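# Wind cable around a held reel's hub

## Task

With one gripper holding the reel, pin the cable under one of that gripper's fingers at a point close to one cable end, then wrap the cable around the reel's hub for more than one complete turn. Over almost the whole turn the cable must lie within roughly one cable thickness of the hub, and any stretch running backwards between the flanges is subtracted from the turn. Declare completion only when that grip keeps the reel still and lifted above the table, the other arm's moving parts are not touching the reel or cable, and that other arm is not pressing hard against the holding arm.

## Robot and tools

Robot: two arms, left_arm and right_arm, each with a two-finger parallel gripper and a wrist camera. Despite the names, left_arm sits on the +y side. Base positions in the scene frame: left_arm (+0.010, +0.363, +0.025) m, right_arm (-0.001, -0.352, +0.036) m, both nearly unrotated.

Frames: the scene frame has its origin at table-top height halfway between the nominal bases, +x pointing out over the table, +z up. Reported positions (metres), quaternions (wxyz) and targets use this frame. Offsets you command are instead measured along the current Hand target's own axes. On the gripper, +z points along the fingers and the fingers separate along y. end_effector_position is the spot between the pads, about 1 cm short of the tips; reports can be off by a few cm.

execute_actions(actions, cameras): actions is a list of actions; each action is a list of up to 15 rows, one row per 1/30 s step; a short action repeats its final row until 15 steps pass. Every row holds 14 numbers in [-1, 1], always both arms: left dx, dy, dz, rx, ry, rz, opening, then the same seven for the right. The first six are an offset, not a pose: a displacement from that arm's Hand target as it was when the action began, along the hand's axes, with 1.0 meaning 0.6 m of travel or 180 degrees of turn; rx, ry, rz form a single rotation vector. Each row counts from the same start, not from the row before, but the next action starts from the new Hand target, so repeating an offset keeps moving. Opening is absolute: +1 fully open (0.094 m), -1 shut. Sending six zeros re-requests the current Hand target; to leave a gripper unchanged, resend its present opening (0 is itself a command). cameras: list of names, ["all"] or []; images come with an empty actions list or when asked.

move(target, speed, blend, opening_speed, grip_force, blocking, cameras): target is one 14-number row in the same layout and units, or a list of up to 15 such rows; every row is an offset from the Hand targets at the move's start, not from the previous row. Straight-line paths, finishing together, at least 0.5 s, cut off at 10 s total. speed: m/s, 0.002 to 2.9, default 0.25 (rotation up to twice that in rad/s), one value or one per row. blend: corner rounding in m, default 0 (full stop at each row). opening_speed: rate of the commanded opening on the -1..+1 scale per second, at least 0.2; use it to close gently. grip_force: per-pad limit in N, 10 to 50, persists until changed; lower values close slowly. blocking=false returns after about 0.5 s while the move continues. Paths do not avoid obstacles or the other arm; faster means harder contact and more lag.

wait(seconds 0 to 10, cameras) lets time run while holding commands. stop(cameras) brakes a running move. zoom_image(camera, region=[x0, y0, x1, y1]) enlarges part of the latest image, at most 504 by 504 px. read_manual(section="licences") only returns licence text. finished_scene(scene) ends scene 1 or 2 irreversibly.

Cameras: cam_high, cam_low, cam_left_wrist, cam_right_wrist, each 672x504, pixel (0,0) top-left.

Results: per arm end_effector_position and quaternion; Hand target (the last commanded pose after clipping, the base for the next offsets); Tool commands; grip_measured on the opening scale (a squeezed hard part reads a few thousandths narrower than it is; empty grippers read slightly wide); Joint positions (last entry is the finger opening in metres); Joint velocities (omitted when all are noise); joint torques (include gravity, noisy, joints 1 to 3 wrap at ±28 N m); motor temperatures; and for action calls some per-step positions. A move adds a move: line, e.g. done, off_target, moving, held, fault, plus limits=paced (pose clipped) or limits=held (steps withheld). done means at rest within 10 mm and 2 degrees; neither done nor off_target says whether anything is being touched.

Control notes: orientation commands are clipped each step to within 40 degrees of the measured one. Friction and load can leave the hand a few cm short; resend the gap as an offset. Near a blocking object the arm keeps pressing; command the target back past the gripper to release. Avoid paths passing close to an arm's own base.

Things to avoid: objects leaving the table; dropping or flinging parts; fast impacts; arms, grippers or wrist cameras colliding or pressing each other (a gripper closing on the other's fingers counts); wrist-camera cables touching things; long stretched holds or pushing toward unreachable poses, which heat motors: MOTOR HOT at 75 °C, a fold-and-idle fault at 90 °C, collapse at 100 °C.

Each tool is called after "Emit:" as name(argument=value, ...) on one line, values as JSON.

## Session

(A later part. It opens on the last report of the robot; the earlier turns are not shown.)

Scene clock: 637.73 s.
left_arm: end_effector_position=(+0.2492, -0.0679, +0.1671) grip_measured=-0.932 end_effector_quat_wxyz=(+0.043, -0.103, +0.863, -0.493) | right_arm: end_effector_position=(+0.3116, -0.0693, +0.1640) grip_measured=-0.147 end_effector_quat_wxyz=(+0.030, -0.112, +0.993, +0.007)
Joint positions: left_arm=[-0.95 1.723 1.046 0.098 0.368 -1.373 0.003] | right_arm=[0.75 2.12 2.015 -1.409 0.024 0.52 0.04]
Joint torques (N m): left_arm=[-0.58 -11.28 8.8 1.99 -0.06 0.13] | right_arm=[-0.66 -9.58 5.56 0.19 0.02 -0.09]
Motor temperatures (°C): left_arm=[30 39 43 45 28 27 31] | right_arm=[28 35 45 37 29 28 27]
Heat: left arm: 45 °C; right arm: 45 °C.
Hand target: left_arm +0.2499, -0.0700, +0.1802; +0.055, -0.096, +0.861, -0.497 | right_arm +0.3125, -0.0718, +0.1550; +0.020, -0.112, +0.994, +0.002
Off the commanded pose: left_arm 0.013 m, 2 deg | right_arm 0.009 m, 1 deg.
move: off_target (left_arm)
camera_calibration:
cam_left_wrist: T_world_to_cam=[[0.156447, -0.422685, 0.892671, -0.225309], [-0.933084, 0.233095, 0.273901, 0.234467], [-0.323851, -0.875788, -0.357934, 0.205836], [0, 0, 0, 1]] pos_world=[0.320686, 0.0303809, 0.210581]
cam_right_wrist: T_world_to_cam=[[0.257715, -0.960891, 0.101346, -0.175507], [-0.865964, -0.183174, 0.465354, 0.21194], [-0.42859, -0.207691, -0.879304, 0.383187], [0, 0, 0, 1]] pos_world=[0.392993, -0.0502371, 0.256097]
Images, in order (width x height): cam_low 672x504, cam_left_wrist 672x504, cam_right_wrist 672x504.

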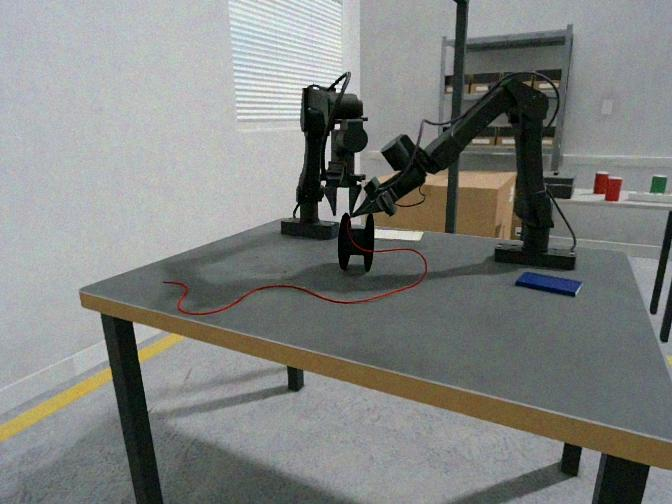

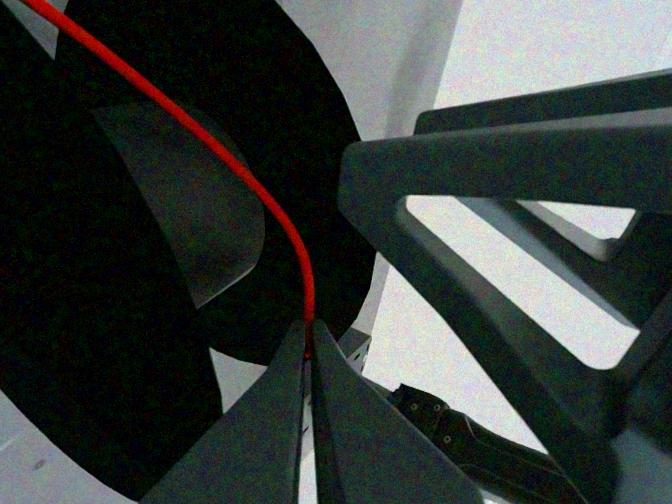

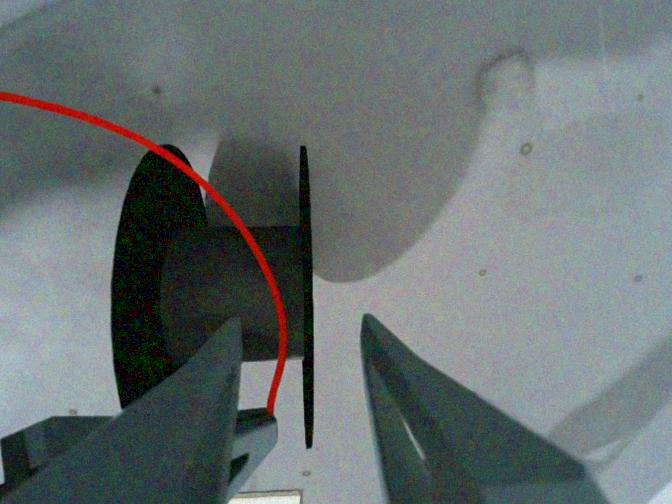

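Emit:
move(target=[0,0,0,0,0,0,-1.0,0.0228,0.0045,0.0825,0,0.0417,0,-0.149], speed=0.08, cameras=["cam_low","cam_right_wrist","cam_left_wrist"])

Emit:
zoom_image(camera="cam_right_wrist", region=[120, 150, 440, 504])

Emit:
zoom_image(camera="cam_low", region=[310, 160, 430, 280])

Scene clock: 645.77 s.
left_arm: end_effector_position=(+0.2486, -0.0674, +0.1670) grip_measured=-0.932 end_effector_quat_wxyz=(+0.043, -0.103, +0.864, -0.491) | right_arm: end_effector_position=(+0.3022, -0.0736, +0.1155) grip_measured=-0.147 end_effector_quat_wxyz=(-0.037, -0.108, +0.994, -0.002)
Joint positions: left_arm=[-0.952 1.721 1.047 0.091 0.366 -1.371 0.003] | right_arm=[0.73 2.2 1.948 -1.381 -0.039 0.507 0.04]
Joint torques (N m): left_arm=[-0.47 -11.1 8.77 2.02 -0.04 0.11] | right_arm=[0.31 -9.8 5.49 0.04 -0.03 -0.05]
Heat: left arm: 45 °C; right arm: 45 °C.
Hand target: left_arm +0.2500, -0.0700, +0.1803; +0.055, -0.096, +0.861, -0.497 | right_arm +0.3005, -0.0718, +0.1050; -0.045, -0.112, +0.993, -0.005
Off the commanded pose: left_arm 0.014 m, 2 deg | right_arm 0.011 m, 1 deg.
move: off_target (left_arm, right_arm)
camera_calibration:
cam_left_wrist: T_world_to_cam=[[0.156219, -0.426651, 0.890822, -0.224782], [-0.933059, 0.23213, 0.274802, 0.233586], [-0.324031, -0.874119, -0.361828, 0.206837], [0, 0, 0, 1]] pos_world=[0.320086, 0.0306743, 0.21089]
cam_right_wrist: T_world_to_cam=[[0.263603, -0.959535, 0.099025, -0.173636], [-0.799256, -0.15978, 0.579362, 0.193904], [-0.540096, -0.231868, -0.809032, 0.359403], [0, 0, 0, 1]] pos_world=[0.394862, -0.0522941, 0.195622]
Images, in order (width x height): cam_low 672x504, cam_left_wrist 672x504, cam_right_wrist 672x504.

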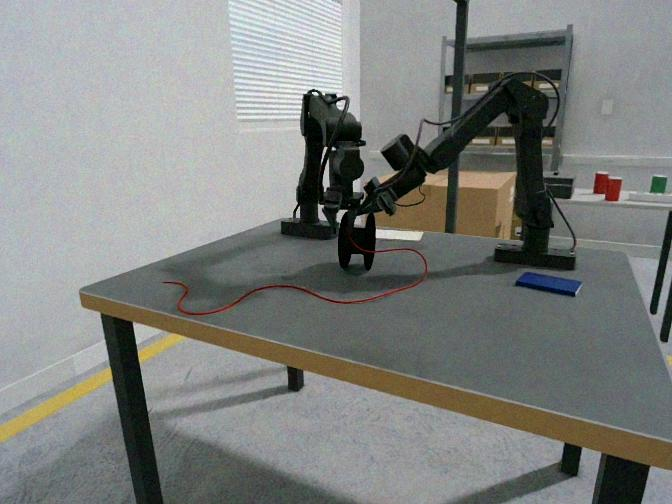

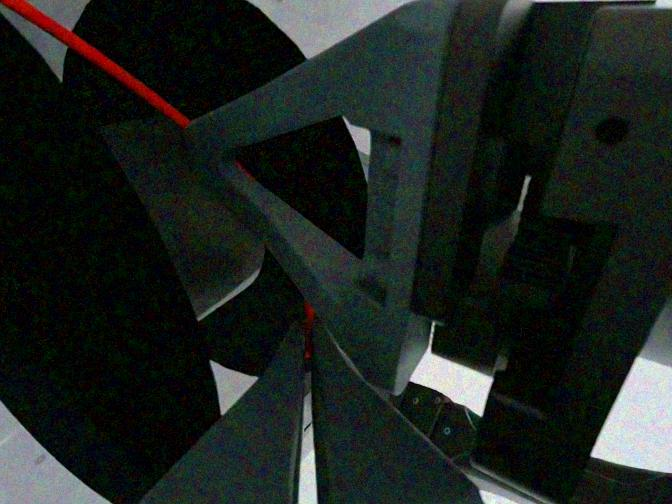

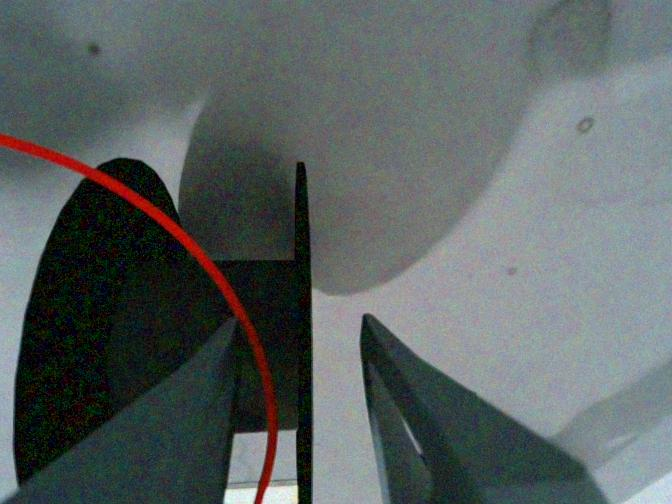

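Scaled by 1.424 from the camera's 672x504 image, which has a finer 960x720 frame.

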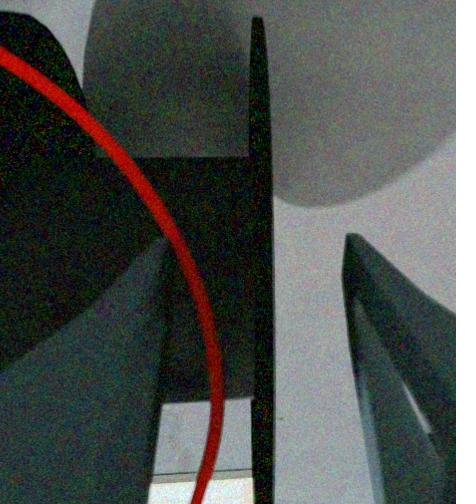

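Scaled by 4.200 from the camera's 672x504 image, which has a finer 960x720 frame.

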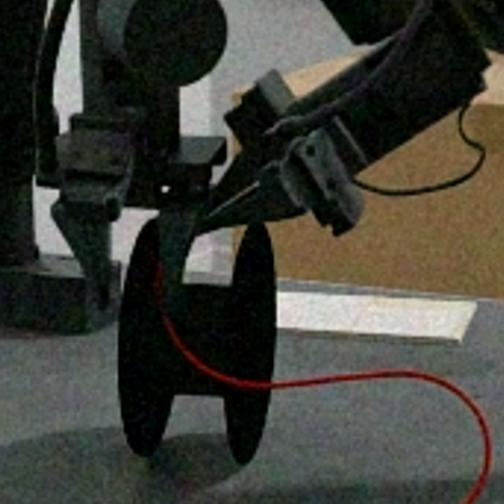

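Emit:
move(target=[0,0,0,0,0,0,-1.0,0,0,0,0,0,0,-1.0], speed=0.08, opening_speed=0.4, cameras=["cam_low","cam_right_wrist","cam_left_wrist"])

Emit:
zoom_image(camera="cam_right_wrist", region=[120, 150, 440, 504])

Emit:
zoom_image(camera="cam_left_wrist", region=[50, 0, 450, 400])

Scene clock: 659.73 s.
left_arm: end_effector_position=(+0.2480, -0.0666, +0.1655) grip_measured=-0.932 end_effector_quat_wxyz=(+0.041, -0.104, +0.865, -0.488) | right_arm: end_effector_position=(+0.3024, -0.0733, +0.1155) grip_measured=-0.986 end_effector_quat_wxyz=(-0.036, -0.108, +0.994, -0.002)
Joint positions: left_arm=[-0.952 1.721 1.047 0.083 0.366 -1.371 0.003] | right_arm=[0.73 2.2 1.948 -1.38 -0.039 0.507 0.001]
Joint torques (N m): left_arm=[-0.47 -11.11 8.69 2.08 -0.03 0.1] | right_arm=[0.35 -9.94 5.49 0.03 -0.08 -0.1]
Heat: left arm: 45 °C; right arm: 44 °C.
Hand target: left_arm +0.2500, -0.0700, +0.1803; +0.055, -0.096, +0.861, -0.497 | right_arm +0.3005, -0.0718, +0.1050; -0.045, -0.112, +0.993, -0.005
Off the commanded pose: left_arm 0.015 m, 2 deg | right_arm 0.011 m, 1 deg.
move: off_target (left_arm, right_arm)
camera_calibration:
cam_left_wrist: T_world_to_cam=[[0.160266, -0.432115, 0.887464, -0.223871], [-0.931808, 0.230391, 0.280454, 0.231901], [-0.325652, -0.871893, -0.365724, 0.207974], [0, 0, 0, 1]] pos_world=[0.319693, 0.0311651, 0.209701]
cam_right_wrist: T_world_to_cam=[[0.2635, -0.959661, 0.0980733, -0.173285], [-0.799778, -0.160485, 0.578447, 0.194389], [-0.539373, -0.230857, -0.809803, 0.359556], [0, 0, 0, 1]] pos_world=[0.395064, -0.052092, 0.195721]
Images, in order (width x height): cam_low 672x504, cam_left_wrist 672x504, cam_right_wrist 672x504.

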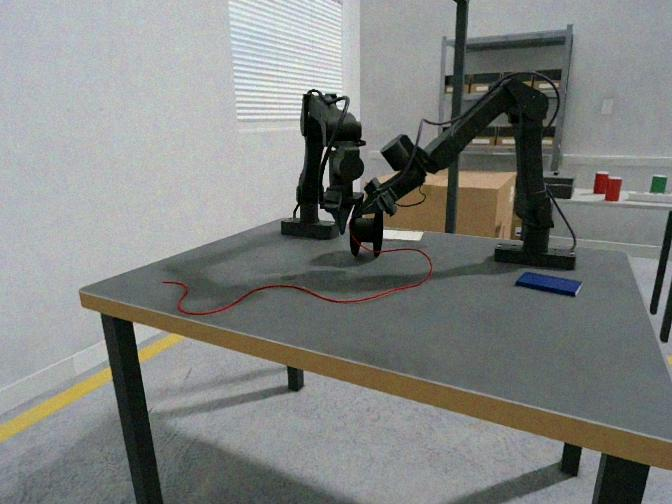

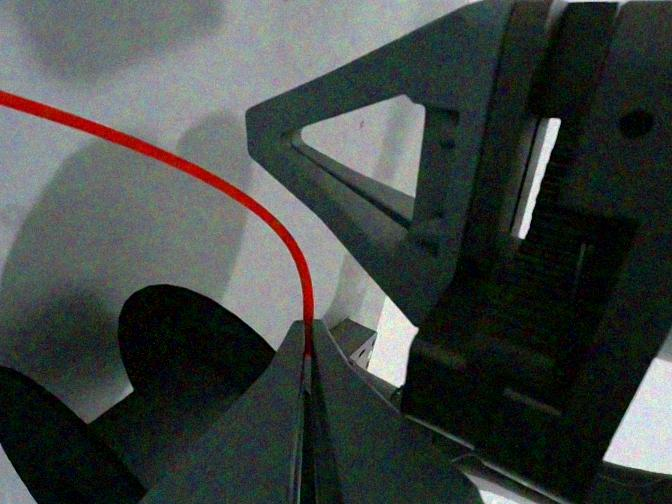

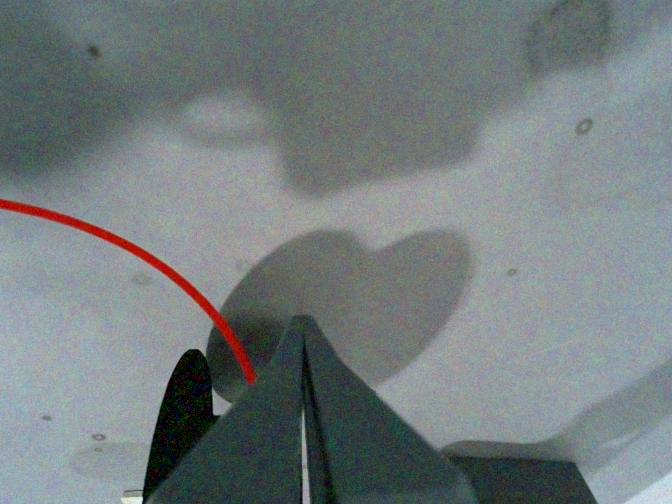

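Scaled by 1.424 from the camera's 672x504 image, which has a finer 960x720 frame.

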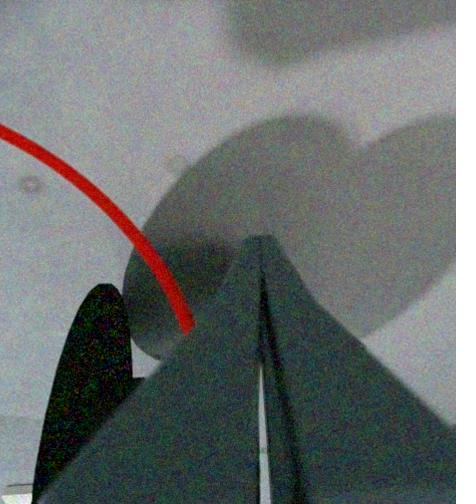

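Scaled by 1.260 from the camera's 672x504 image, which has a finer 960x720 frame.

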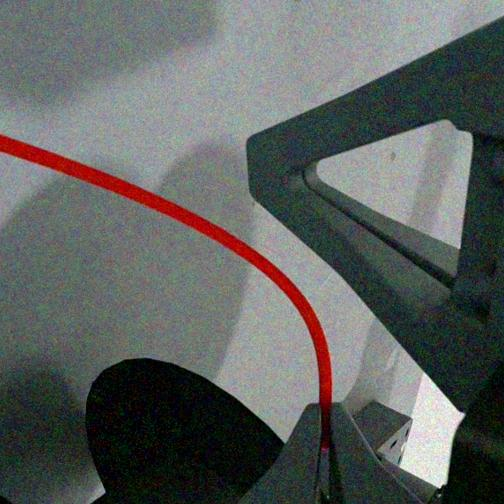

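Emit:
move(target=[0.0,-0.08,-0.02,0,0,0,-1.0,0,0,0,0,0,0,0.0], speed=0.1, cameras=[])

Emit:
move(target=[0,0,0,0,0,0,-1.0,-0.0228,-0.0045,-0.1592,0,-0.0834,0,0.0], speed=0.15, cameras=["all"])

Scene clock: 780.33 s.
left_arm: end_effector_position=(+0.2514, -0.0839, +0.2119) grip_measured=-0.932 end_effector_quat_wxyz=(+0.045, -0.093, +0.858, -0.502) | right_arm: end_effector_position=(+0.3042, -0.0724, +0.1153) grip_measured=-0.002 end_effector_quat_wxyz=(-0.032, -0.108, +0.994, +0.000)
Joint positions: left_arm=[-0.966 1.713 1.204 -0.045 0.368 -1.371 0.003] | right_arm=[0.73 2.2 1.948 -1.372 -0.037 0.507 0.047]
Joint torques (N m): left_arm=[0.05 -9.62 6.74 2.09 0.07 0] | right_arm=[0.36 -9.63 5.56 -0.04 -0.09 -0.1]
Heat: left arm: 48 °C; right arm: 43 °C.
Hand target: left_arm +0.2506, -0.0815, +0.2051; +0.042, -0.097, +0.863, -0.494 (not the last commanded pose) | right_arm +0.3004, -0.0717, +0.1050; -0.045, -0.112, +0.993, -0.005
Off the commanded pose: left_arm 0.016 m, 1 deg | right_arm 0.011 m, 2 deg.
move: held (left_arm; a check stopped the path), off_target (right_arm); limits=held
pose unreachable (left arm): on one or more control steps of this call, first in action 0 (counted from 0), this arm could not follow its commanded pose, so it was not sent that pose on those steps. It may still have moved: this result reports where it is.
cause: moving toward the commanded pose would bring a part of the arm too close to another arm (this arm's wrist camera and the right arm's wrist (the part past joint 4), along the way the arms are being sent, or toward where that arm still pushes).
No camera images: "cameras" was empty.

Scene clock: 781.70 s.
left_arm: end_effector_position=(+0.2486, -0.0857, +0.2137) grip_measured=-0.932 end_effector_quat_wxyz=(+0.040, -0.088, +0.857, -0.507) | right_arm: end_effector_position=(+0.3281, -0.0684, +0.1841) grip_measured=-0.002 end_effector_quat_wxyz=(+0.078, -0.112, +0.991, +0.009)
Joint positions: left_arm=[-0.968 1.713 1.204 -0.038 0.382 -1.371 0.003] | right_arm=[0.747 2.098 2.052 -1.387 0.077 0.512 0.047]
Joint torques (N m): left_arm=[0.09 -9.68 6.69 2.08 -0.07 0] | right_arm=[0.99 -12.75 8.51 0 0.11 0.11]
Heat: left arm: 47 °C; right arm: 43 °C.
Hand target: left_arm +0.2506, -0.0815, +0.2051; +0.042, -0.097, +0.863, -0.494 | right_arm +0.3228, -0.0694, +0.1988; +0.085, -0.112, +0.990, +0.009
Off the commanded pose: left_arm 0.010 m, 2 deg | right_arm 0.016 m, 1 deg.
move: off_target (right_arm)
camera_calibration:
cam_left_wrist: T_world_to_cam=[[0.131906, -0.400926, 0.906564, -0.269344], [-0.929284, 0.268296, 0.253865, 0.23169], [-0.345009, -0.875942, -0.337185, 0.207505], [0, 0, 0, 1]] pos_world=[0.322425, 0.0116139, 0.255328]
cam_right_wrist: T_world_to_cam=[[0.248135, -0.962388, 0.110626, -0.179518], [-0.90615, -0.190211, 0.377772, 0.245831], [-0.342521, -0.193982, -0.919266, 0.388157], [0, 0, 0, 1]] pos_world=[0.400256, -0.0507106, 0.283811]

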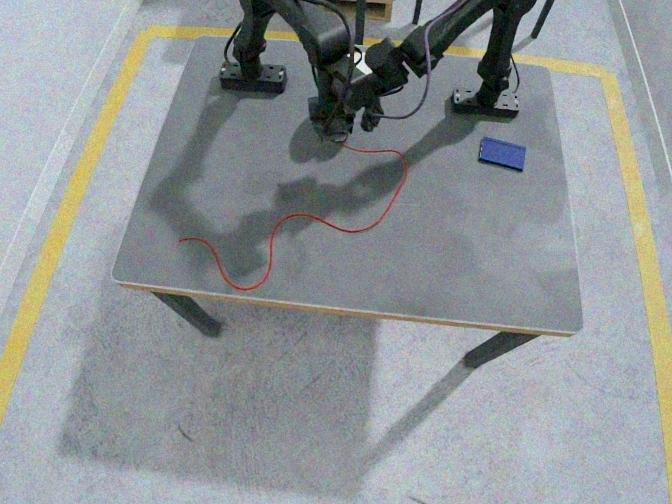

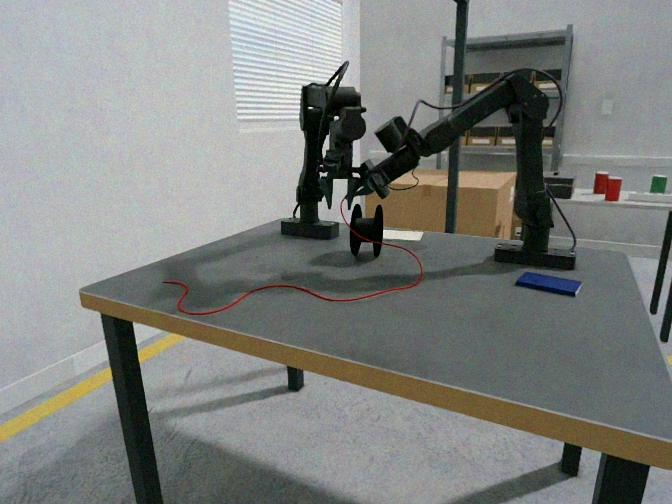

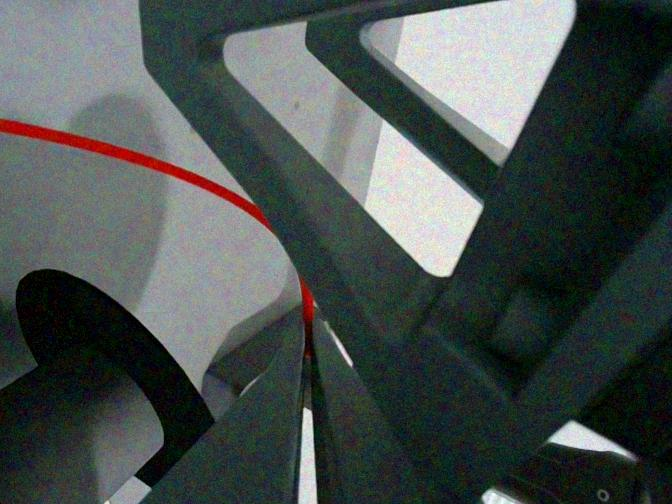

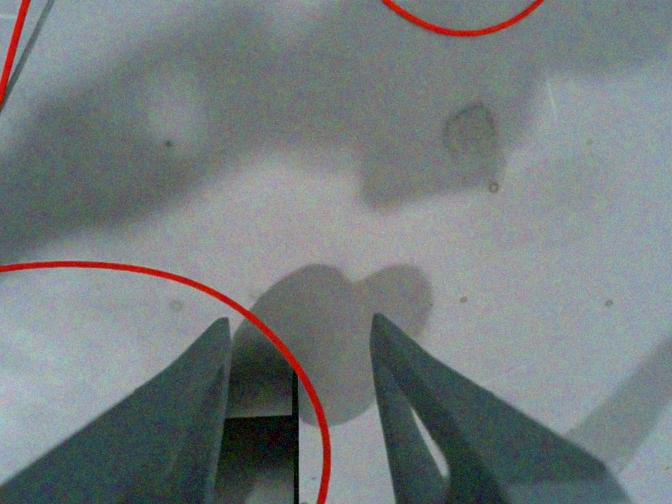

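Emit:
execute_actions(actions=[])

Scene clock: 824.03 s.
left_arm: end_effector_position=(+0.2486, -0.0857, +0.2137) grip_measured=-0.932 end_effector_quat_wxyz=(+0.040, -0.088, +0.857, -0.507) | right_arm: end_effector_position=(+0.3281, -0.0685, +0.1841) grip_measured=-0.002 end_effector_quat_wxyz=(+0.078, -0.112, +0.991, +0.009)
Joint positions: left_arm=[-0.968 1.713 1.204 -0.038 0.382 -1.371 0.003] | right_arm=[0.747 2.098 2.052 -1.388 0.077 0.512 0.047]
Joint velocities: within noise
Joint torques (N m): left_arm=[0.16 -9.76 6.65 2.03 -0.06 0] | right_arm=[1.11 -12.75 8.58 0.02 0.15 0.1]
Motor temperatures (°C): left_arm=[30 43 43 45 28 27 31] | right_arm=[27 40 46 32 29 28 28]
Heat: left arm: 45 °C; right arm: 46 °C.
Hand target: left_arm +0.2506, -0.0815, +0.2051; +0.042, -0.097, +0.863, -0.494 | right_arm +0.3227, -0.0695, +0.1988; +0.085, -0.112, +0.990, +0.009
Tool commands: left_gripper/opening=-1.0 right_gripper/opening=+0.0
Off the commanded pose: left_arm 0.010 m, 2 deg | right_arm 0.016 m, 1 deg.
camera_calibration:
cam_left_wrist: T_world_to_cam=[[0.131906, -0.400926, 0.906564, -0.269344], [-0.929284, 0.268296, 0.253865, 0.23169], [-0.345009, -0.875942, -0.337185, 0.207505], [0, 0, 0, 1]] pos_world=[0.322425, 0.0116139, 0.255328]
cam_right_wrist: T_world_to_cam=[[0.247719, -0.962442, 0.111094, -0.179573], [-0.906226, -0.189631, 0.377883, 0.245876], [-0.342623, -0.194284, -0.919164, 0.388043], [0, 0, 0, 1]] pos_world=[0.400255, -0.0508117, 0.283712]

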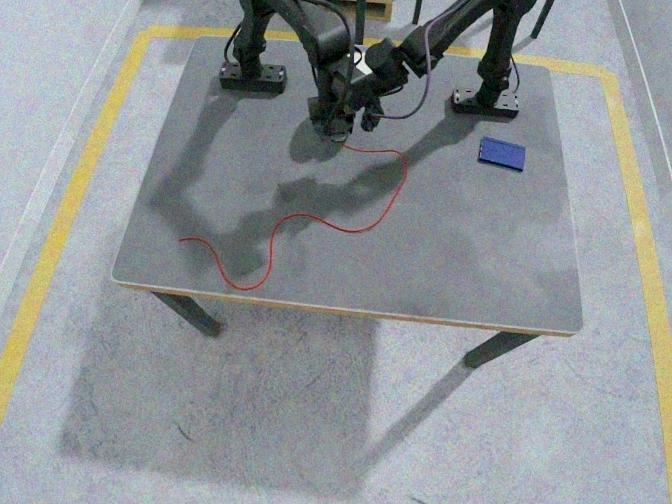

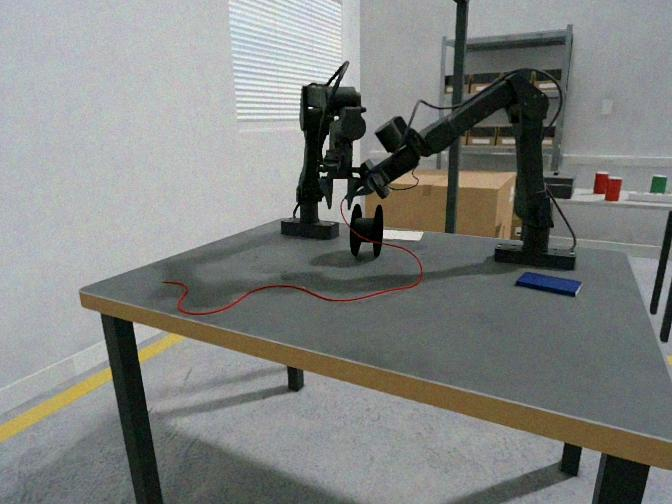

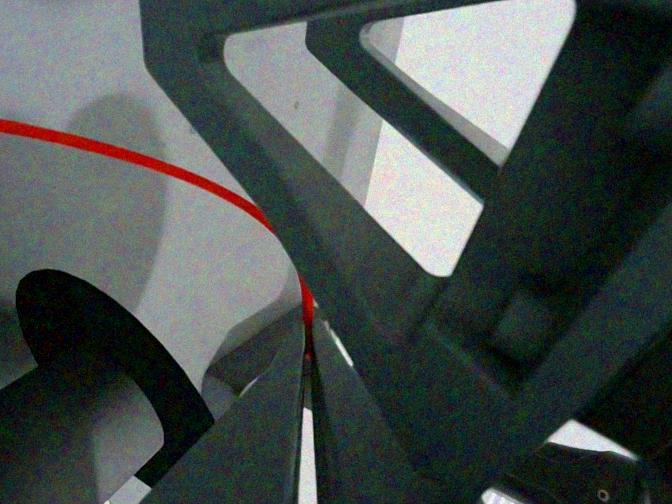

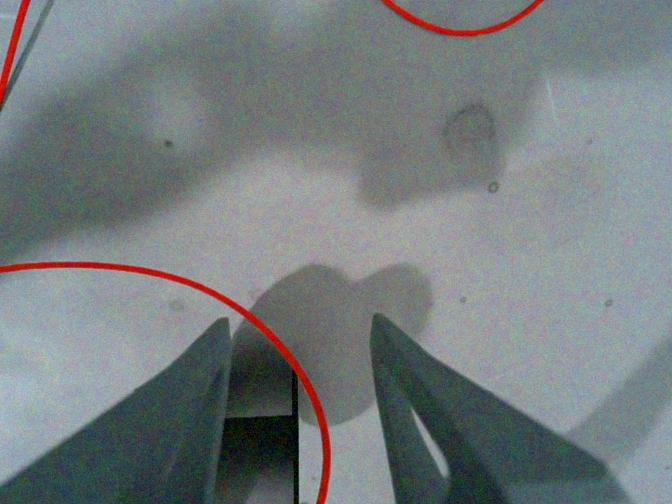

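Emit:
zoom_image(camera="cam_low", region=[290, 150, 440, 290])

Emit:
zoom_image(camera="cam_right_wrist", region=[150, 220, 470, 504])

Scaled by 3.360 from the camera's 672x504 image, which has a finer 960x720 frame.

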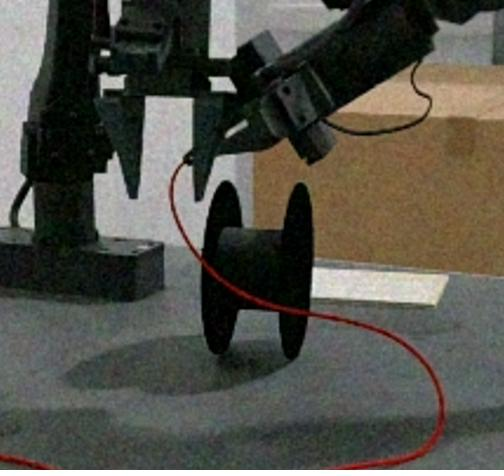

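Scaled by 1.575 from the camera's 672x504 image, which has a finer 960x720 frame.

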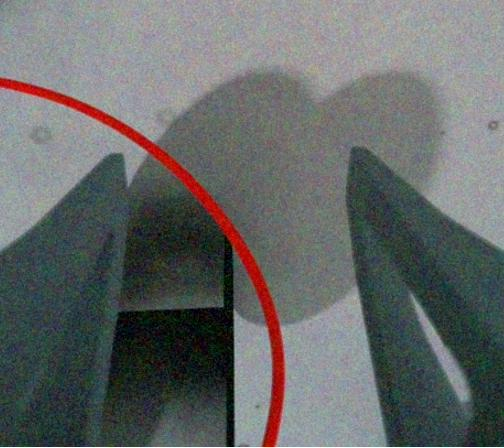

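Emit:
move(target=[0,0,0,0,0,0,-1.0, -0.002,-0.08,-0.152,-0.159,0.035,0.084,0.0], speed=0.2)

Emit:
move(target=[-0.0835,0.0527,-0.109,0,0,0.111,-1.0, 0,0,0,0,0,0,0.0], speed=0.2, cameras=["all"])

Scene clock: 1063.40 s.
left_arm: end_effector_position=(+0.2490, -0.0856, +0.2136) grip_measured=-0.932 end_effector_quat_wxyz=(+0.041, -0.088, +0.857, -0.506) | right_arm: end_effector_position=(+0.3231, -0.1192, +0.2723) grip_measured=-0.002 end_effector_quat_wxyz=(-0.014, +0.009, +0.969, +0.246)
Joint positions: left_arm=[-0.968 1.713 1.204 -0.038 0.379 -1.371 0.003] | right_arm=[0.425 1.934 2.093 -1.536 -0.461 0.484 0.047]
Joint torques (N m): left_arm=[0.16 -9.8 6.75 2.07 -0.05 0] | right_arm=[-0.17 -11.21 8.59 0.19 -0.38 -0.16]
Motor temperatures (°C): left_arm=[29 42 42 45 28 27 31] | right_arm=[27 45 47 30 29 28 27]
Heat: left arm: 45 °C; right arm: 47 °C.
Hand target: left_arm +0.2506, -0.0815, +0.2051; +0.042, -0.097, +0.863, -0.494 | right_arm +0.3194, -0.1194, +0.2890; -0.001, +0.000, +0.966, +0.258
Off the commanded pose: left_arm 0.010 m, 2 deg | right_arm 0.017 m, 2 deg.
move: off_target (right_arm)

Scene clock: 1065.13 s.
left_arm: end_effector_position=(+0.2889, -0.0054, +0.2103) grip_measured=-0.932 end_effector_quat_wxyz=(+0.128, +0.050, +0.865, -0.482) | right_arm: end_effector_position=(+0.3229, -0.1192, +0.2723) grip_measured=-0.002 end_effector_quat_wxyz=(-0.015, +0.009, +0.969, +0.246)
Joint positions: left_arm=[-0.735 1.599 1.098 -0.129 0.551 -0.889 0.003] | right_arm=[0.425 1.934 2.093 -1.536 -0.462 0.484 0.047]
Joint torques (N m): left_arm=[0.23 -10.43 6.12 1.97 0.23 0.15] | right_arm=[0.06 -11.25 8.54 0.21 -0.4 -0.11]
Heat: left arm: 45 °C; right arm: 47 °C.
Hand target: left_arm +0.2845, -0.0003, +0.2100; +0.127, +0.055, +0.867, -0.479 | right_arm +0.3194, -0.1194, +0.2890; -0.001, +0.000, +0.966, +0.258
Off the commanded pose: left_arm 0.007 m, 1 deg | right_arm 0.017 m, 2 deg.
move: off_target (right_arm)
camera_calibration:
cam_left_wrist: T_world_to_cam=[[-0.189271, -0.465464, 0.864592, -0.138022], [-0.918725, 0.394734, 0.0113887, 0.297052], [-0.346585, -0.792167, -0.502345, 0.326268], [0, 0, 0, 1]] pos_world=[0.359865, 0.0769582, 0.279849]
cam_right_wrist: T_world_to_cam=[[0.0218653, -0.92403, -0.381695, -0.0252028], [-0.841847, -0.222953, 0.491513, 0.142561], [-0.539272, 0.310582, -0.782767, 0.544106], [0, 0, 0, 1]] pos_world=[0.413987, -0.160493, 0.346218]

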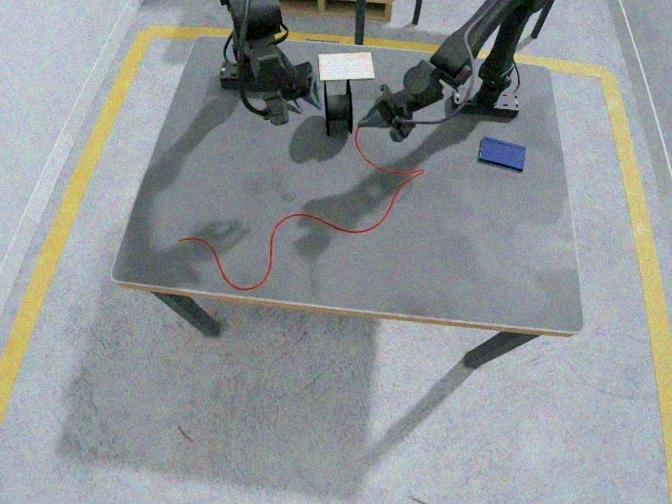

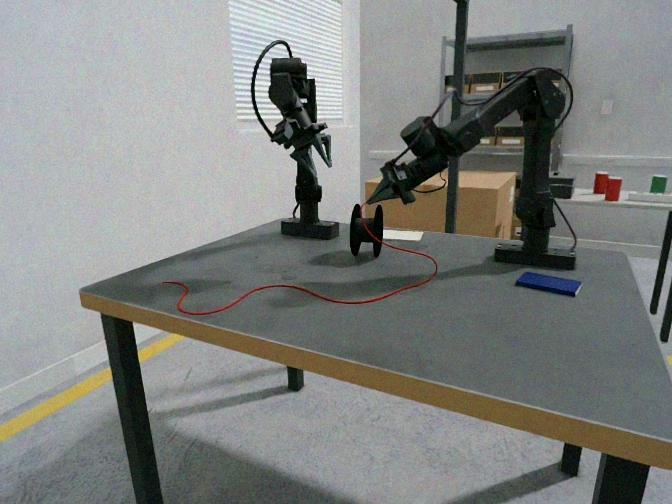

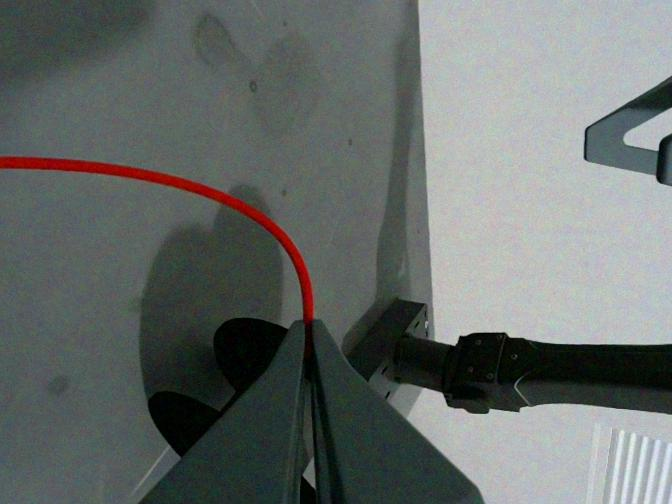

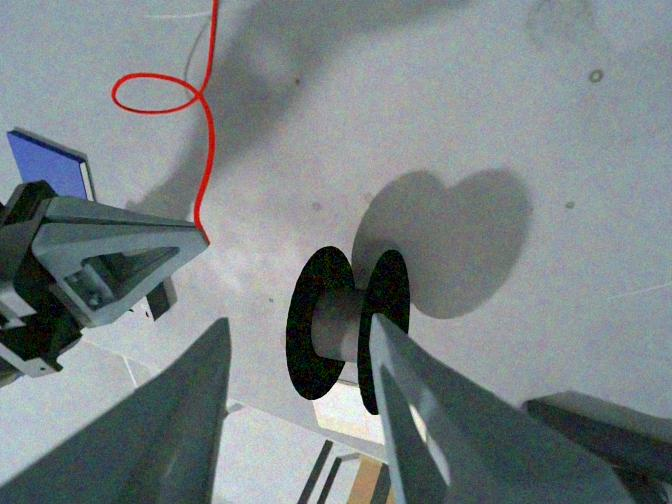

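Emit:
move(target=[0.0432,0.1293,0.0807,0,0,0.056,-1.0, 0,0,0,0,0,0,0.0], speed=0.15, cameras=["cam_low","cam_left_wrist","cam_right_wrist"])

Scene clock: 1108.93 s.
left_arm: end_effector_position=(+0.2862, -0.0034, +0.1244) grip_measured=-0.932 end_effector_quat_wxyz=(+0.172, +0.127, +0.856, -0.472) | right_arm: end_effector_position=(+0.3229, -0.1192, +0.2723) grip_measured=-0.002 end_effector_quat_wxyz=(-0.015, +0.009, +0.969, +0.246)
Joint positions: left_arm=[-0.735 1.736 0.865 0.249 0.553 -0.714 0.003] | right_arm=[0.425 1.934 2.093 -1.536 -0.462 0.484 0.047]
Joint torques (N m): left_arm=[0.32 -7.99 5.15 2.16 0.21 0.16] | right_arm=[-0.28 -11.19 8.73 0.2 -0.39 -0.13]
Heat: left arm: 45 °C; right arm: 47 °C.
Hand target: left_arm +0.2845, -0.0004, +0.1148; +0.169, +0.131, +0.859, -0.466 | right_arm +0.3194, -0.1194, +0.2890; -0.001, +0.000, +0.966, +0.258
Off the commanded pose: left_arm 0.010 m, 1 deg | right_arm 0.017 m, 2 deg.
move: off_target (right_arm)
camera_calibration:
cam_left_wrist: T_world_to_cam=[[-0.359389, -0.461946, 0.81083, -0.00805448], [-0.871941, 0.475819, -0.115392, 0.297337], [-0.332504, -0.748466, -0.573794, 0.288731], [0, 0, 0, 1]] pos_world=[0.35237, 0.0709057, 0.206513]
cam_right_wrist: T_world_to_cam=[[0.0218653, -0.92403, -0.381695, -0.0252028], [-0.841847, -0.222953, 0.491513, 0.142561], [-0.539272, 0.310582, -0.782767, 0.544106], [0, 0, 0, 1]] pos_world=[0.413987, -0.160493, 0.346218]
Images, in order (width x height): cam_low 672x504, cam_left_wrist 672x504, cam_right_wrist 672x504.

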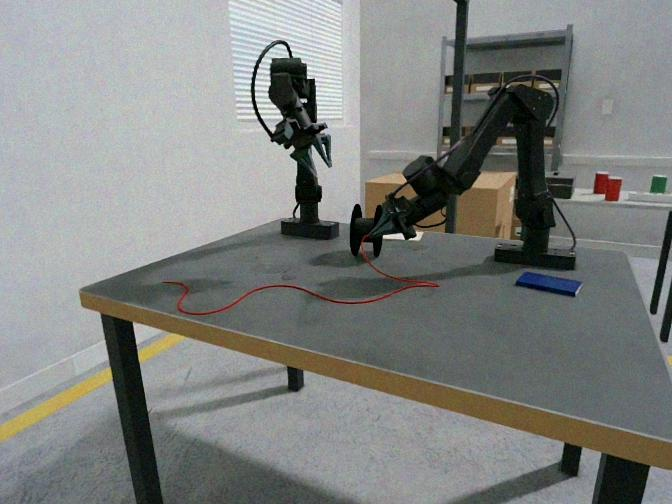

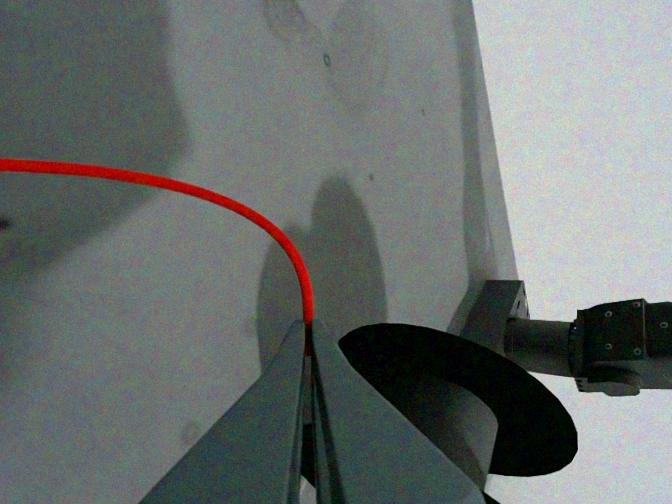

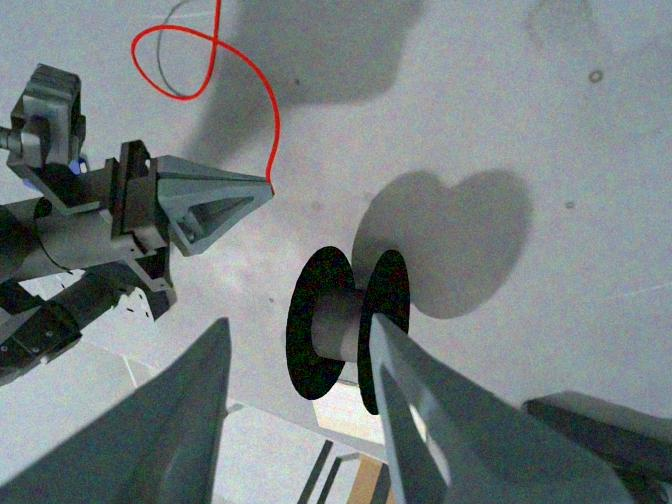

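Emit:
move(target=[0,0,0,0,0,0,-1.0, -0.0377,-0.0107,0.2207,-0.011,0.059,0.112,0.0], speed=0.15, cameras=["cam_low","cam_left_wrist","cam_right_wrist"])

Scene clock: 1154.30 s.
left_arm: end_effector_position=(+0.2862, -0.0034, +0.1245) grip_measured=-0.932 end_effector_quat_wxyz=(+0.172, +0.127, +0.855, -0.472) | right_arm: end_effector_position=(+0.3450, -0.0627, +0.1779) grip_measured=-0.002 end_effector_quat_wxyz=(-0.123, +0.141, +0.945, +0.270)
Joint positions: left_arm=[-0.735 1.736 0.865 0.25 0.553 -0.714 0.003] | right_arm=[0.476 2.128 1.955 -1.268 -0.59 0.806 0.047]
Joint torques (N m): left_arm=[0.27 -8.02 5.16 2.17 0.22 0.14] | right_arm=[0.66 -10.14 5.53 0.3 -0.43 0.13]
Heat: left arm: 45 °C; right arm: 46 °C.
Hand target: left_arm +0.2845, -0.0004, +0.1149; +0.169, +0.131, +0.859, -0.466 | right_arm +0.3419, -0.0588, +0.1709; -0.135, +0.145, +0.942, +0.269
Off the commanded pose: left_arm 0.010 m, 1 deg | right_arm 0.009 m, 2 deg.
move: done
camera_calibration:
cam_left_wrist: T_world_to_cam=[[-0.359875, -0.461492, 0.810873, -0.00796871], [-0.871855, 0.475792, -0.116151, 0.297563], [-0.332204, -0.748763, -0.57358, 0.288692], [0, 0, 0, 1]] pos_world=[0.352469, 0.0709067, 0.206612]
cam_right_wrist: T_world_to_cam=[[-0.271686, -0.875827, -0.39889, 0.0978904], [-0.709122, -0.0980347, 0.698237, 0.145355], [-0.65064, 0.472563, -0.594433, 0.479605], [0, 0, 0, 1]] pos_world=[0.44172, -0.126659, 0.222648]
Images, in order (width x height): cam_low 672x504, cam_left_wrist 672x504, cam_right_wrist 672x504.

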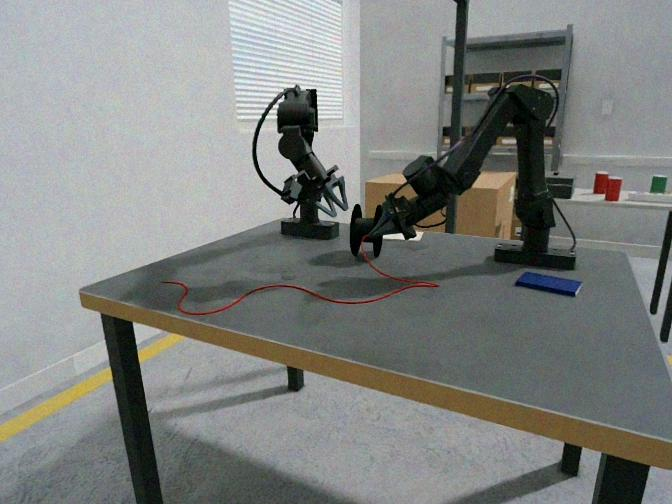

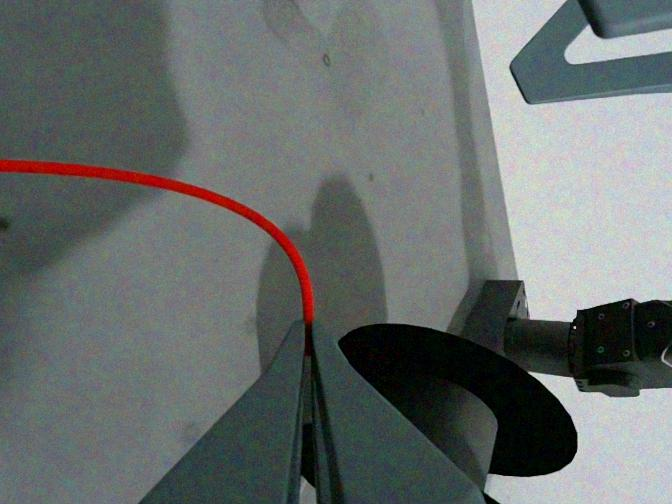

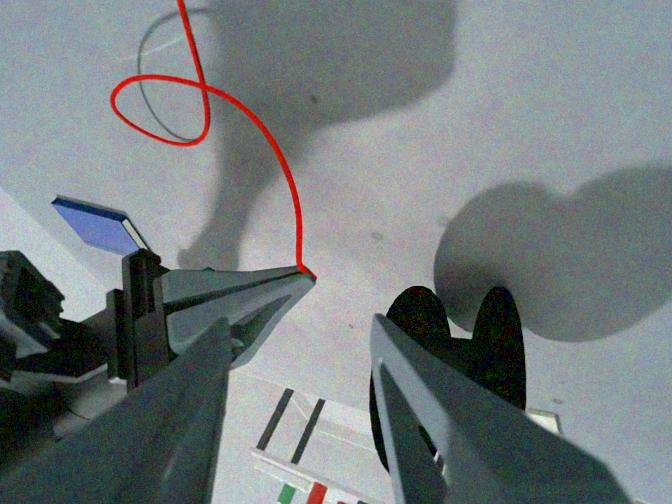

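Emit:
move(target=[0,0,0,0,0,0,-1.0, 0,0,0.13,0,0,0,0.0], speed=0.12, cameras=["cam_low","cam_left_wrist","cam_right_wrist"])

Scene clock: 1171.73 s.
left_arm: end_effector_position=(+0.2862, -0.0034, +0.1245) grip_measured=-0.932 end_effector_quat_wxyz=(+0.172, +0.127, +0.855, -0.472) | right_arm: end_effector_position=(+0.3300, -0.0161, +0.1167) grip_measured=-0.002 end_effector_quat_wxyz=(-0.128, +0.138, +0.942, +0.277)
Joint positions: left_arm=[-0.735 1.736 0.865 0.25 0.553 -0.714 0.003] | right_arm=[0.582 2.167 1.764 -0.967 -0.591 0.929 0.047]
Joint torques (N m): left_arm=[0.23 -7.99 5.15 2.18 0.23 0.15] | right_arm=[0.16 -10.35 5.7 0.43 -0.27 0.13]
Heat: left arm: 45 °C; right arm: 45 °C.
Hand target: left_arm +0.2845, -0.0004, +0.1149; +0.169, +0.131, +0.859, -0.466 | right_arm +0.3281, -0.0163, +0.1070; -0.135, +0.145, +0.942, +0.269
Off the commanded pose: left_arm 0.010 m, 1 deg | right_arm 0.010 m, 1 deg.
move: done
camera_calibration:
cam_left_wrist: T_world_to_cam=[[-0.359875, -0.461492, 0.810873, -0.00796871], [-0.871855, 0.475792, -0.116151, 0.297563], [-0.332204, -0.748763, -0.57358, 0.288692], [0, 0, 0, 1]] pos_world=[0.352469, 0.0709067, 0.206612]
cam_right_wrist: T_world_to_cam=[[-0.270077, -0.870759, -0.410899, 0.111153], [-0.703344, -0.113022, 0.701808, 0.17949], [-0.657546, 0.478545, -0.581918, 0.412508], [0, 0, 0, 1]] pos_world=[0.427506, -0.0803303, 0.159751]
Images, in order (width x height): cam_low 672x504, cam_left_wrist 672x504, cam_right_wrist 672x504.

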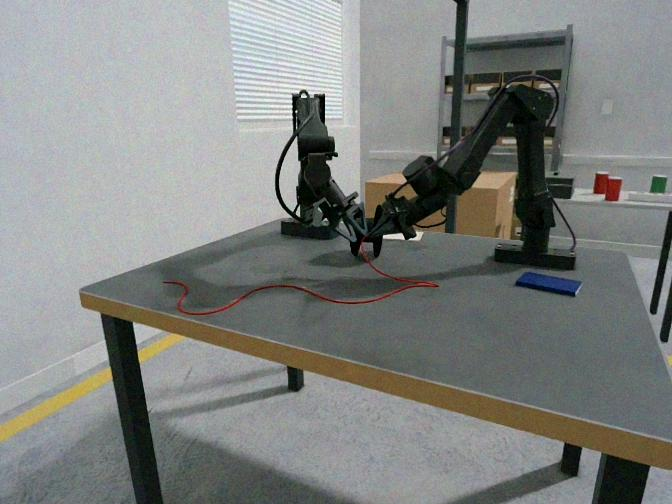

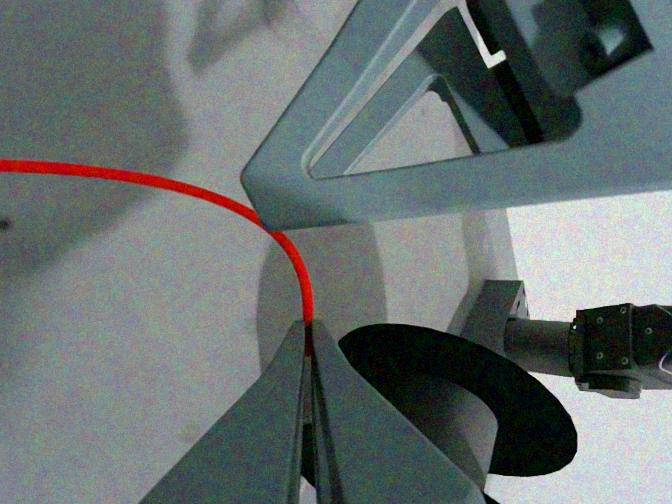

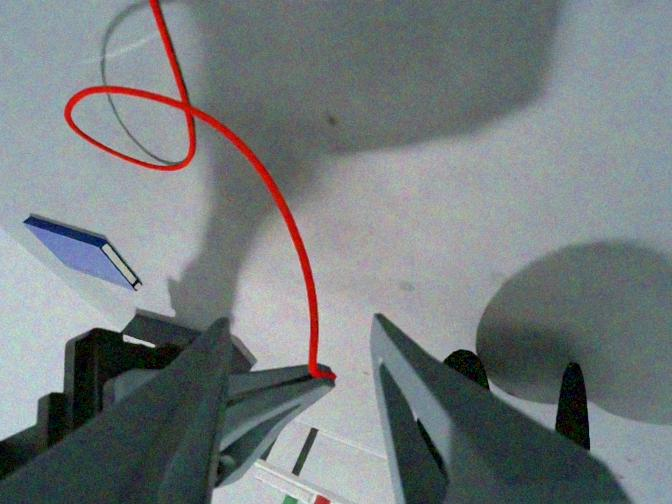

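Emit:
zoom_image(camera="cam_right_wrist", region=[200, 230, 420, 400])

Emit:
zoom_image(camera="cam_left_wrist", region=[200, 140, 420, 360])

Scaled by 2.291 from the camera's 672x504 image, which has a finer 960x720 frame.

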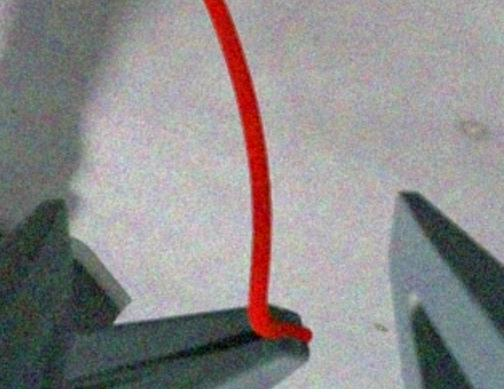

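Scaled by 2.291 from the camera's 672x504 image, which has a finer 960x720 frame.

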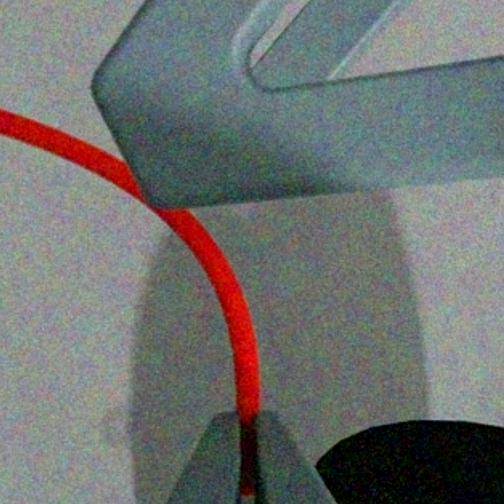

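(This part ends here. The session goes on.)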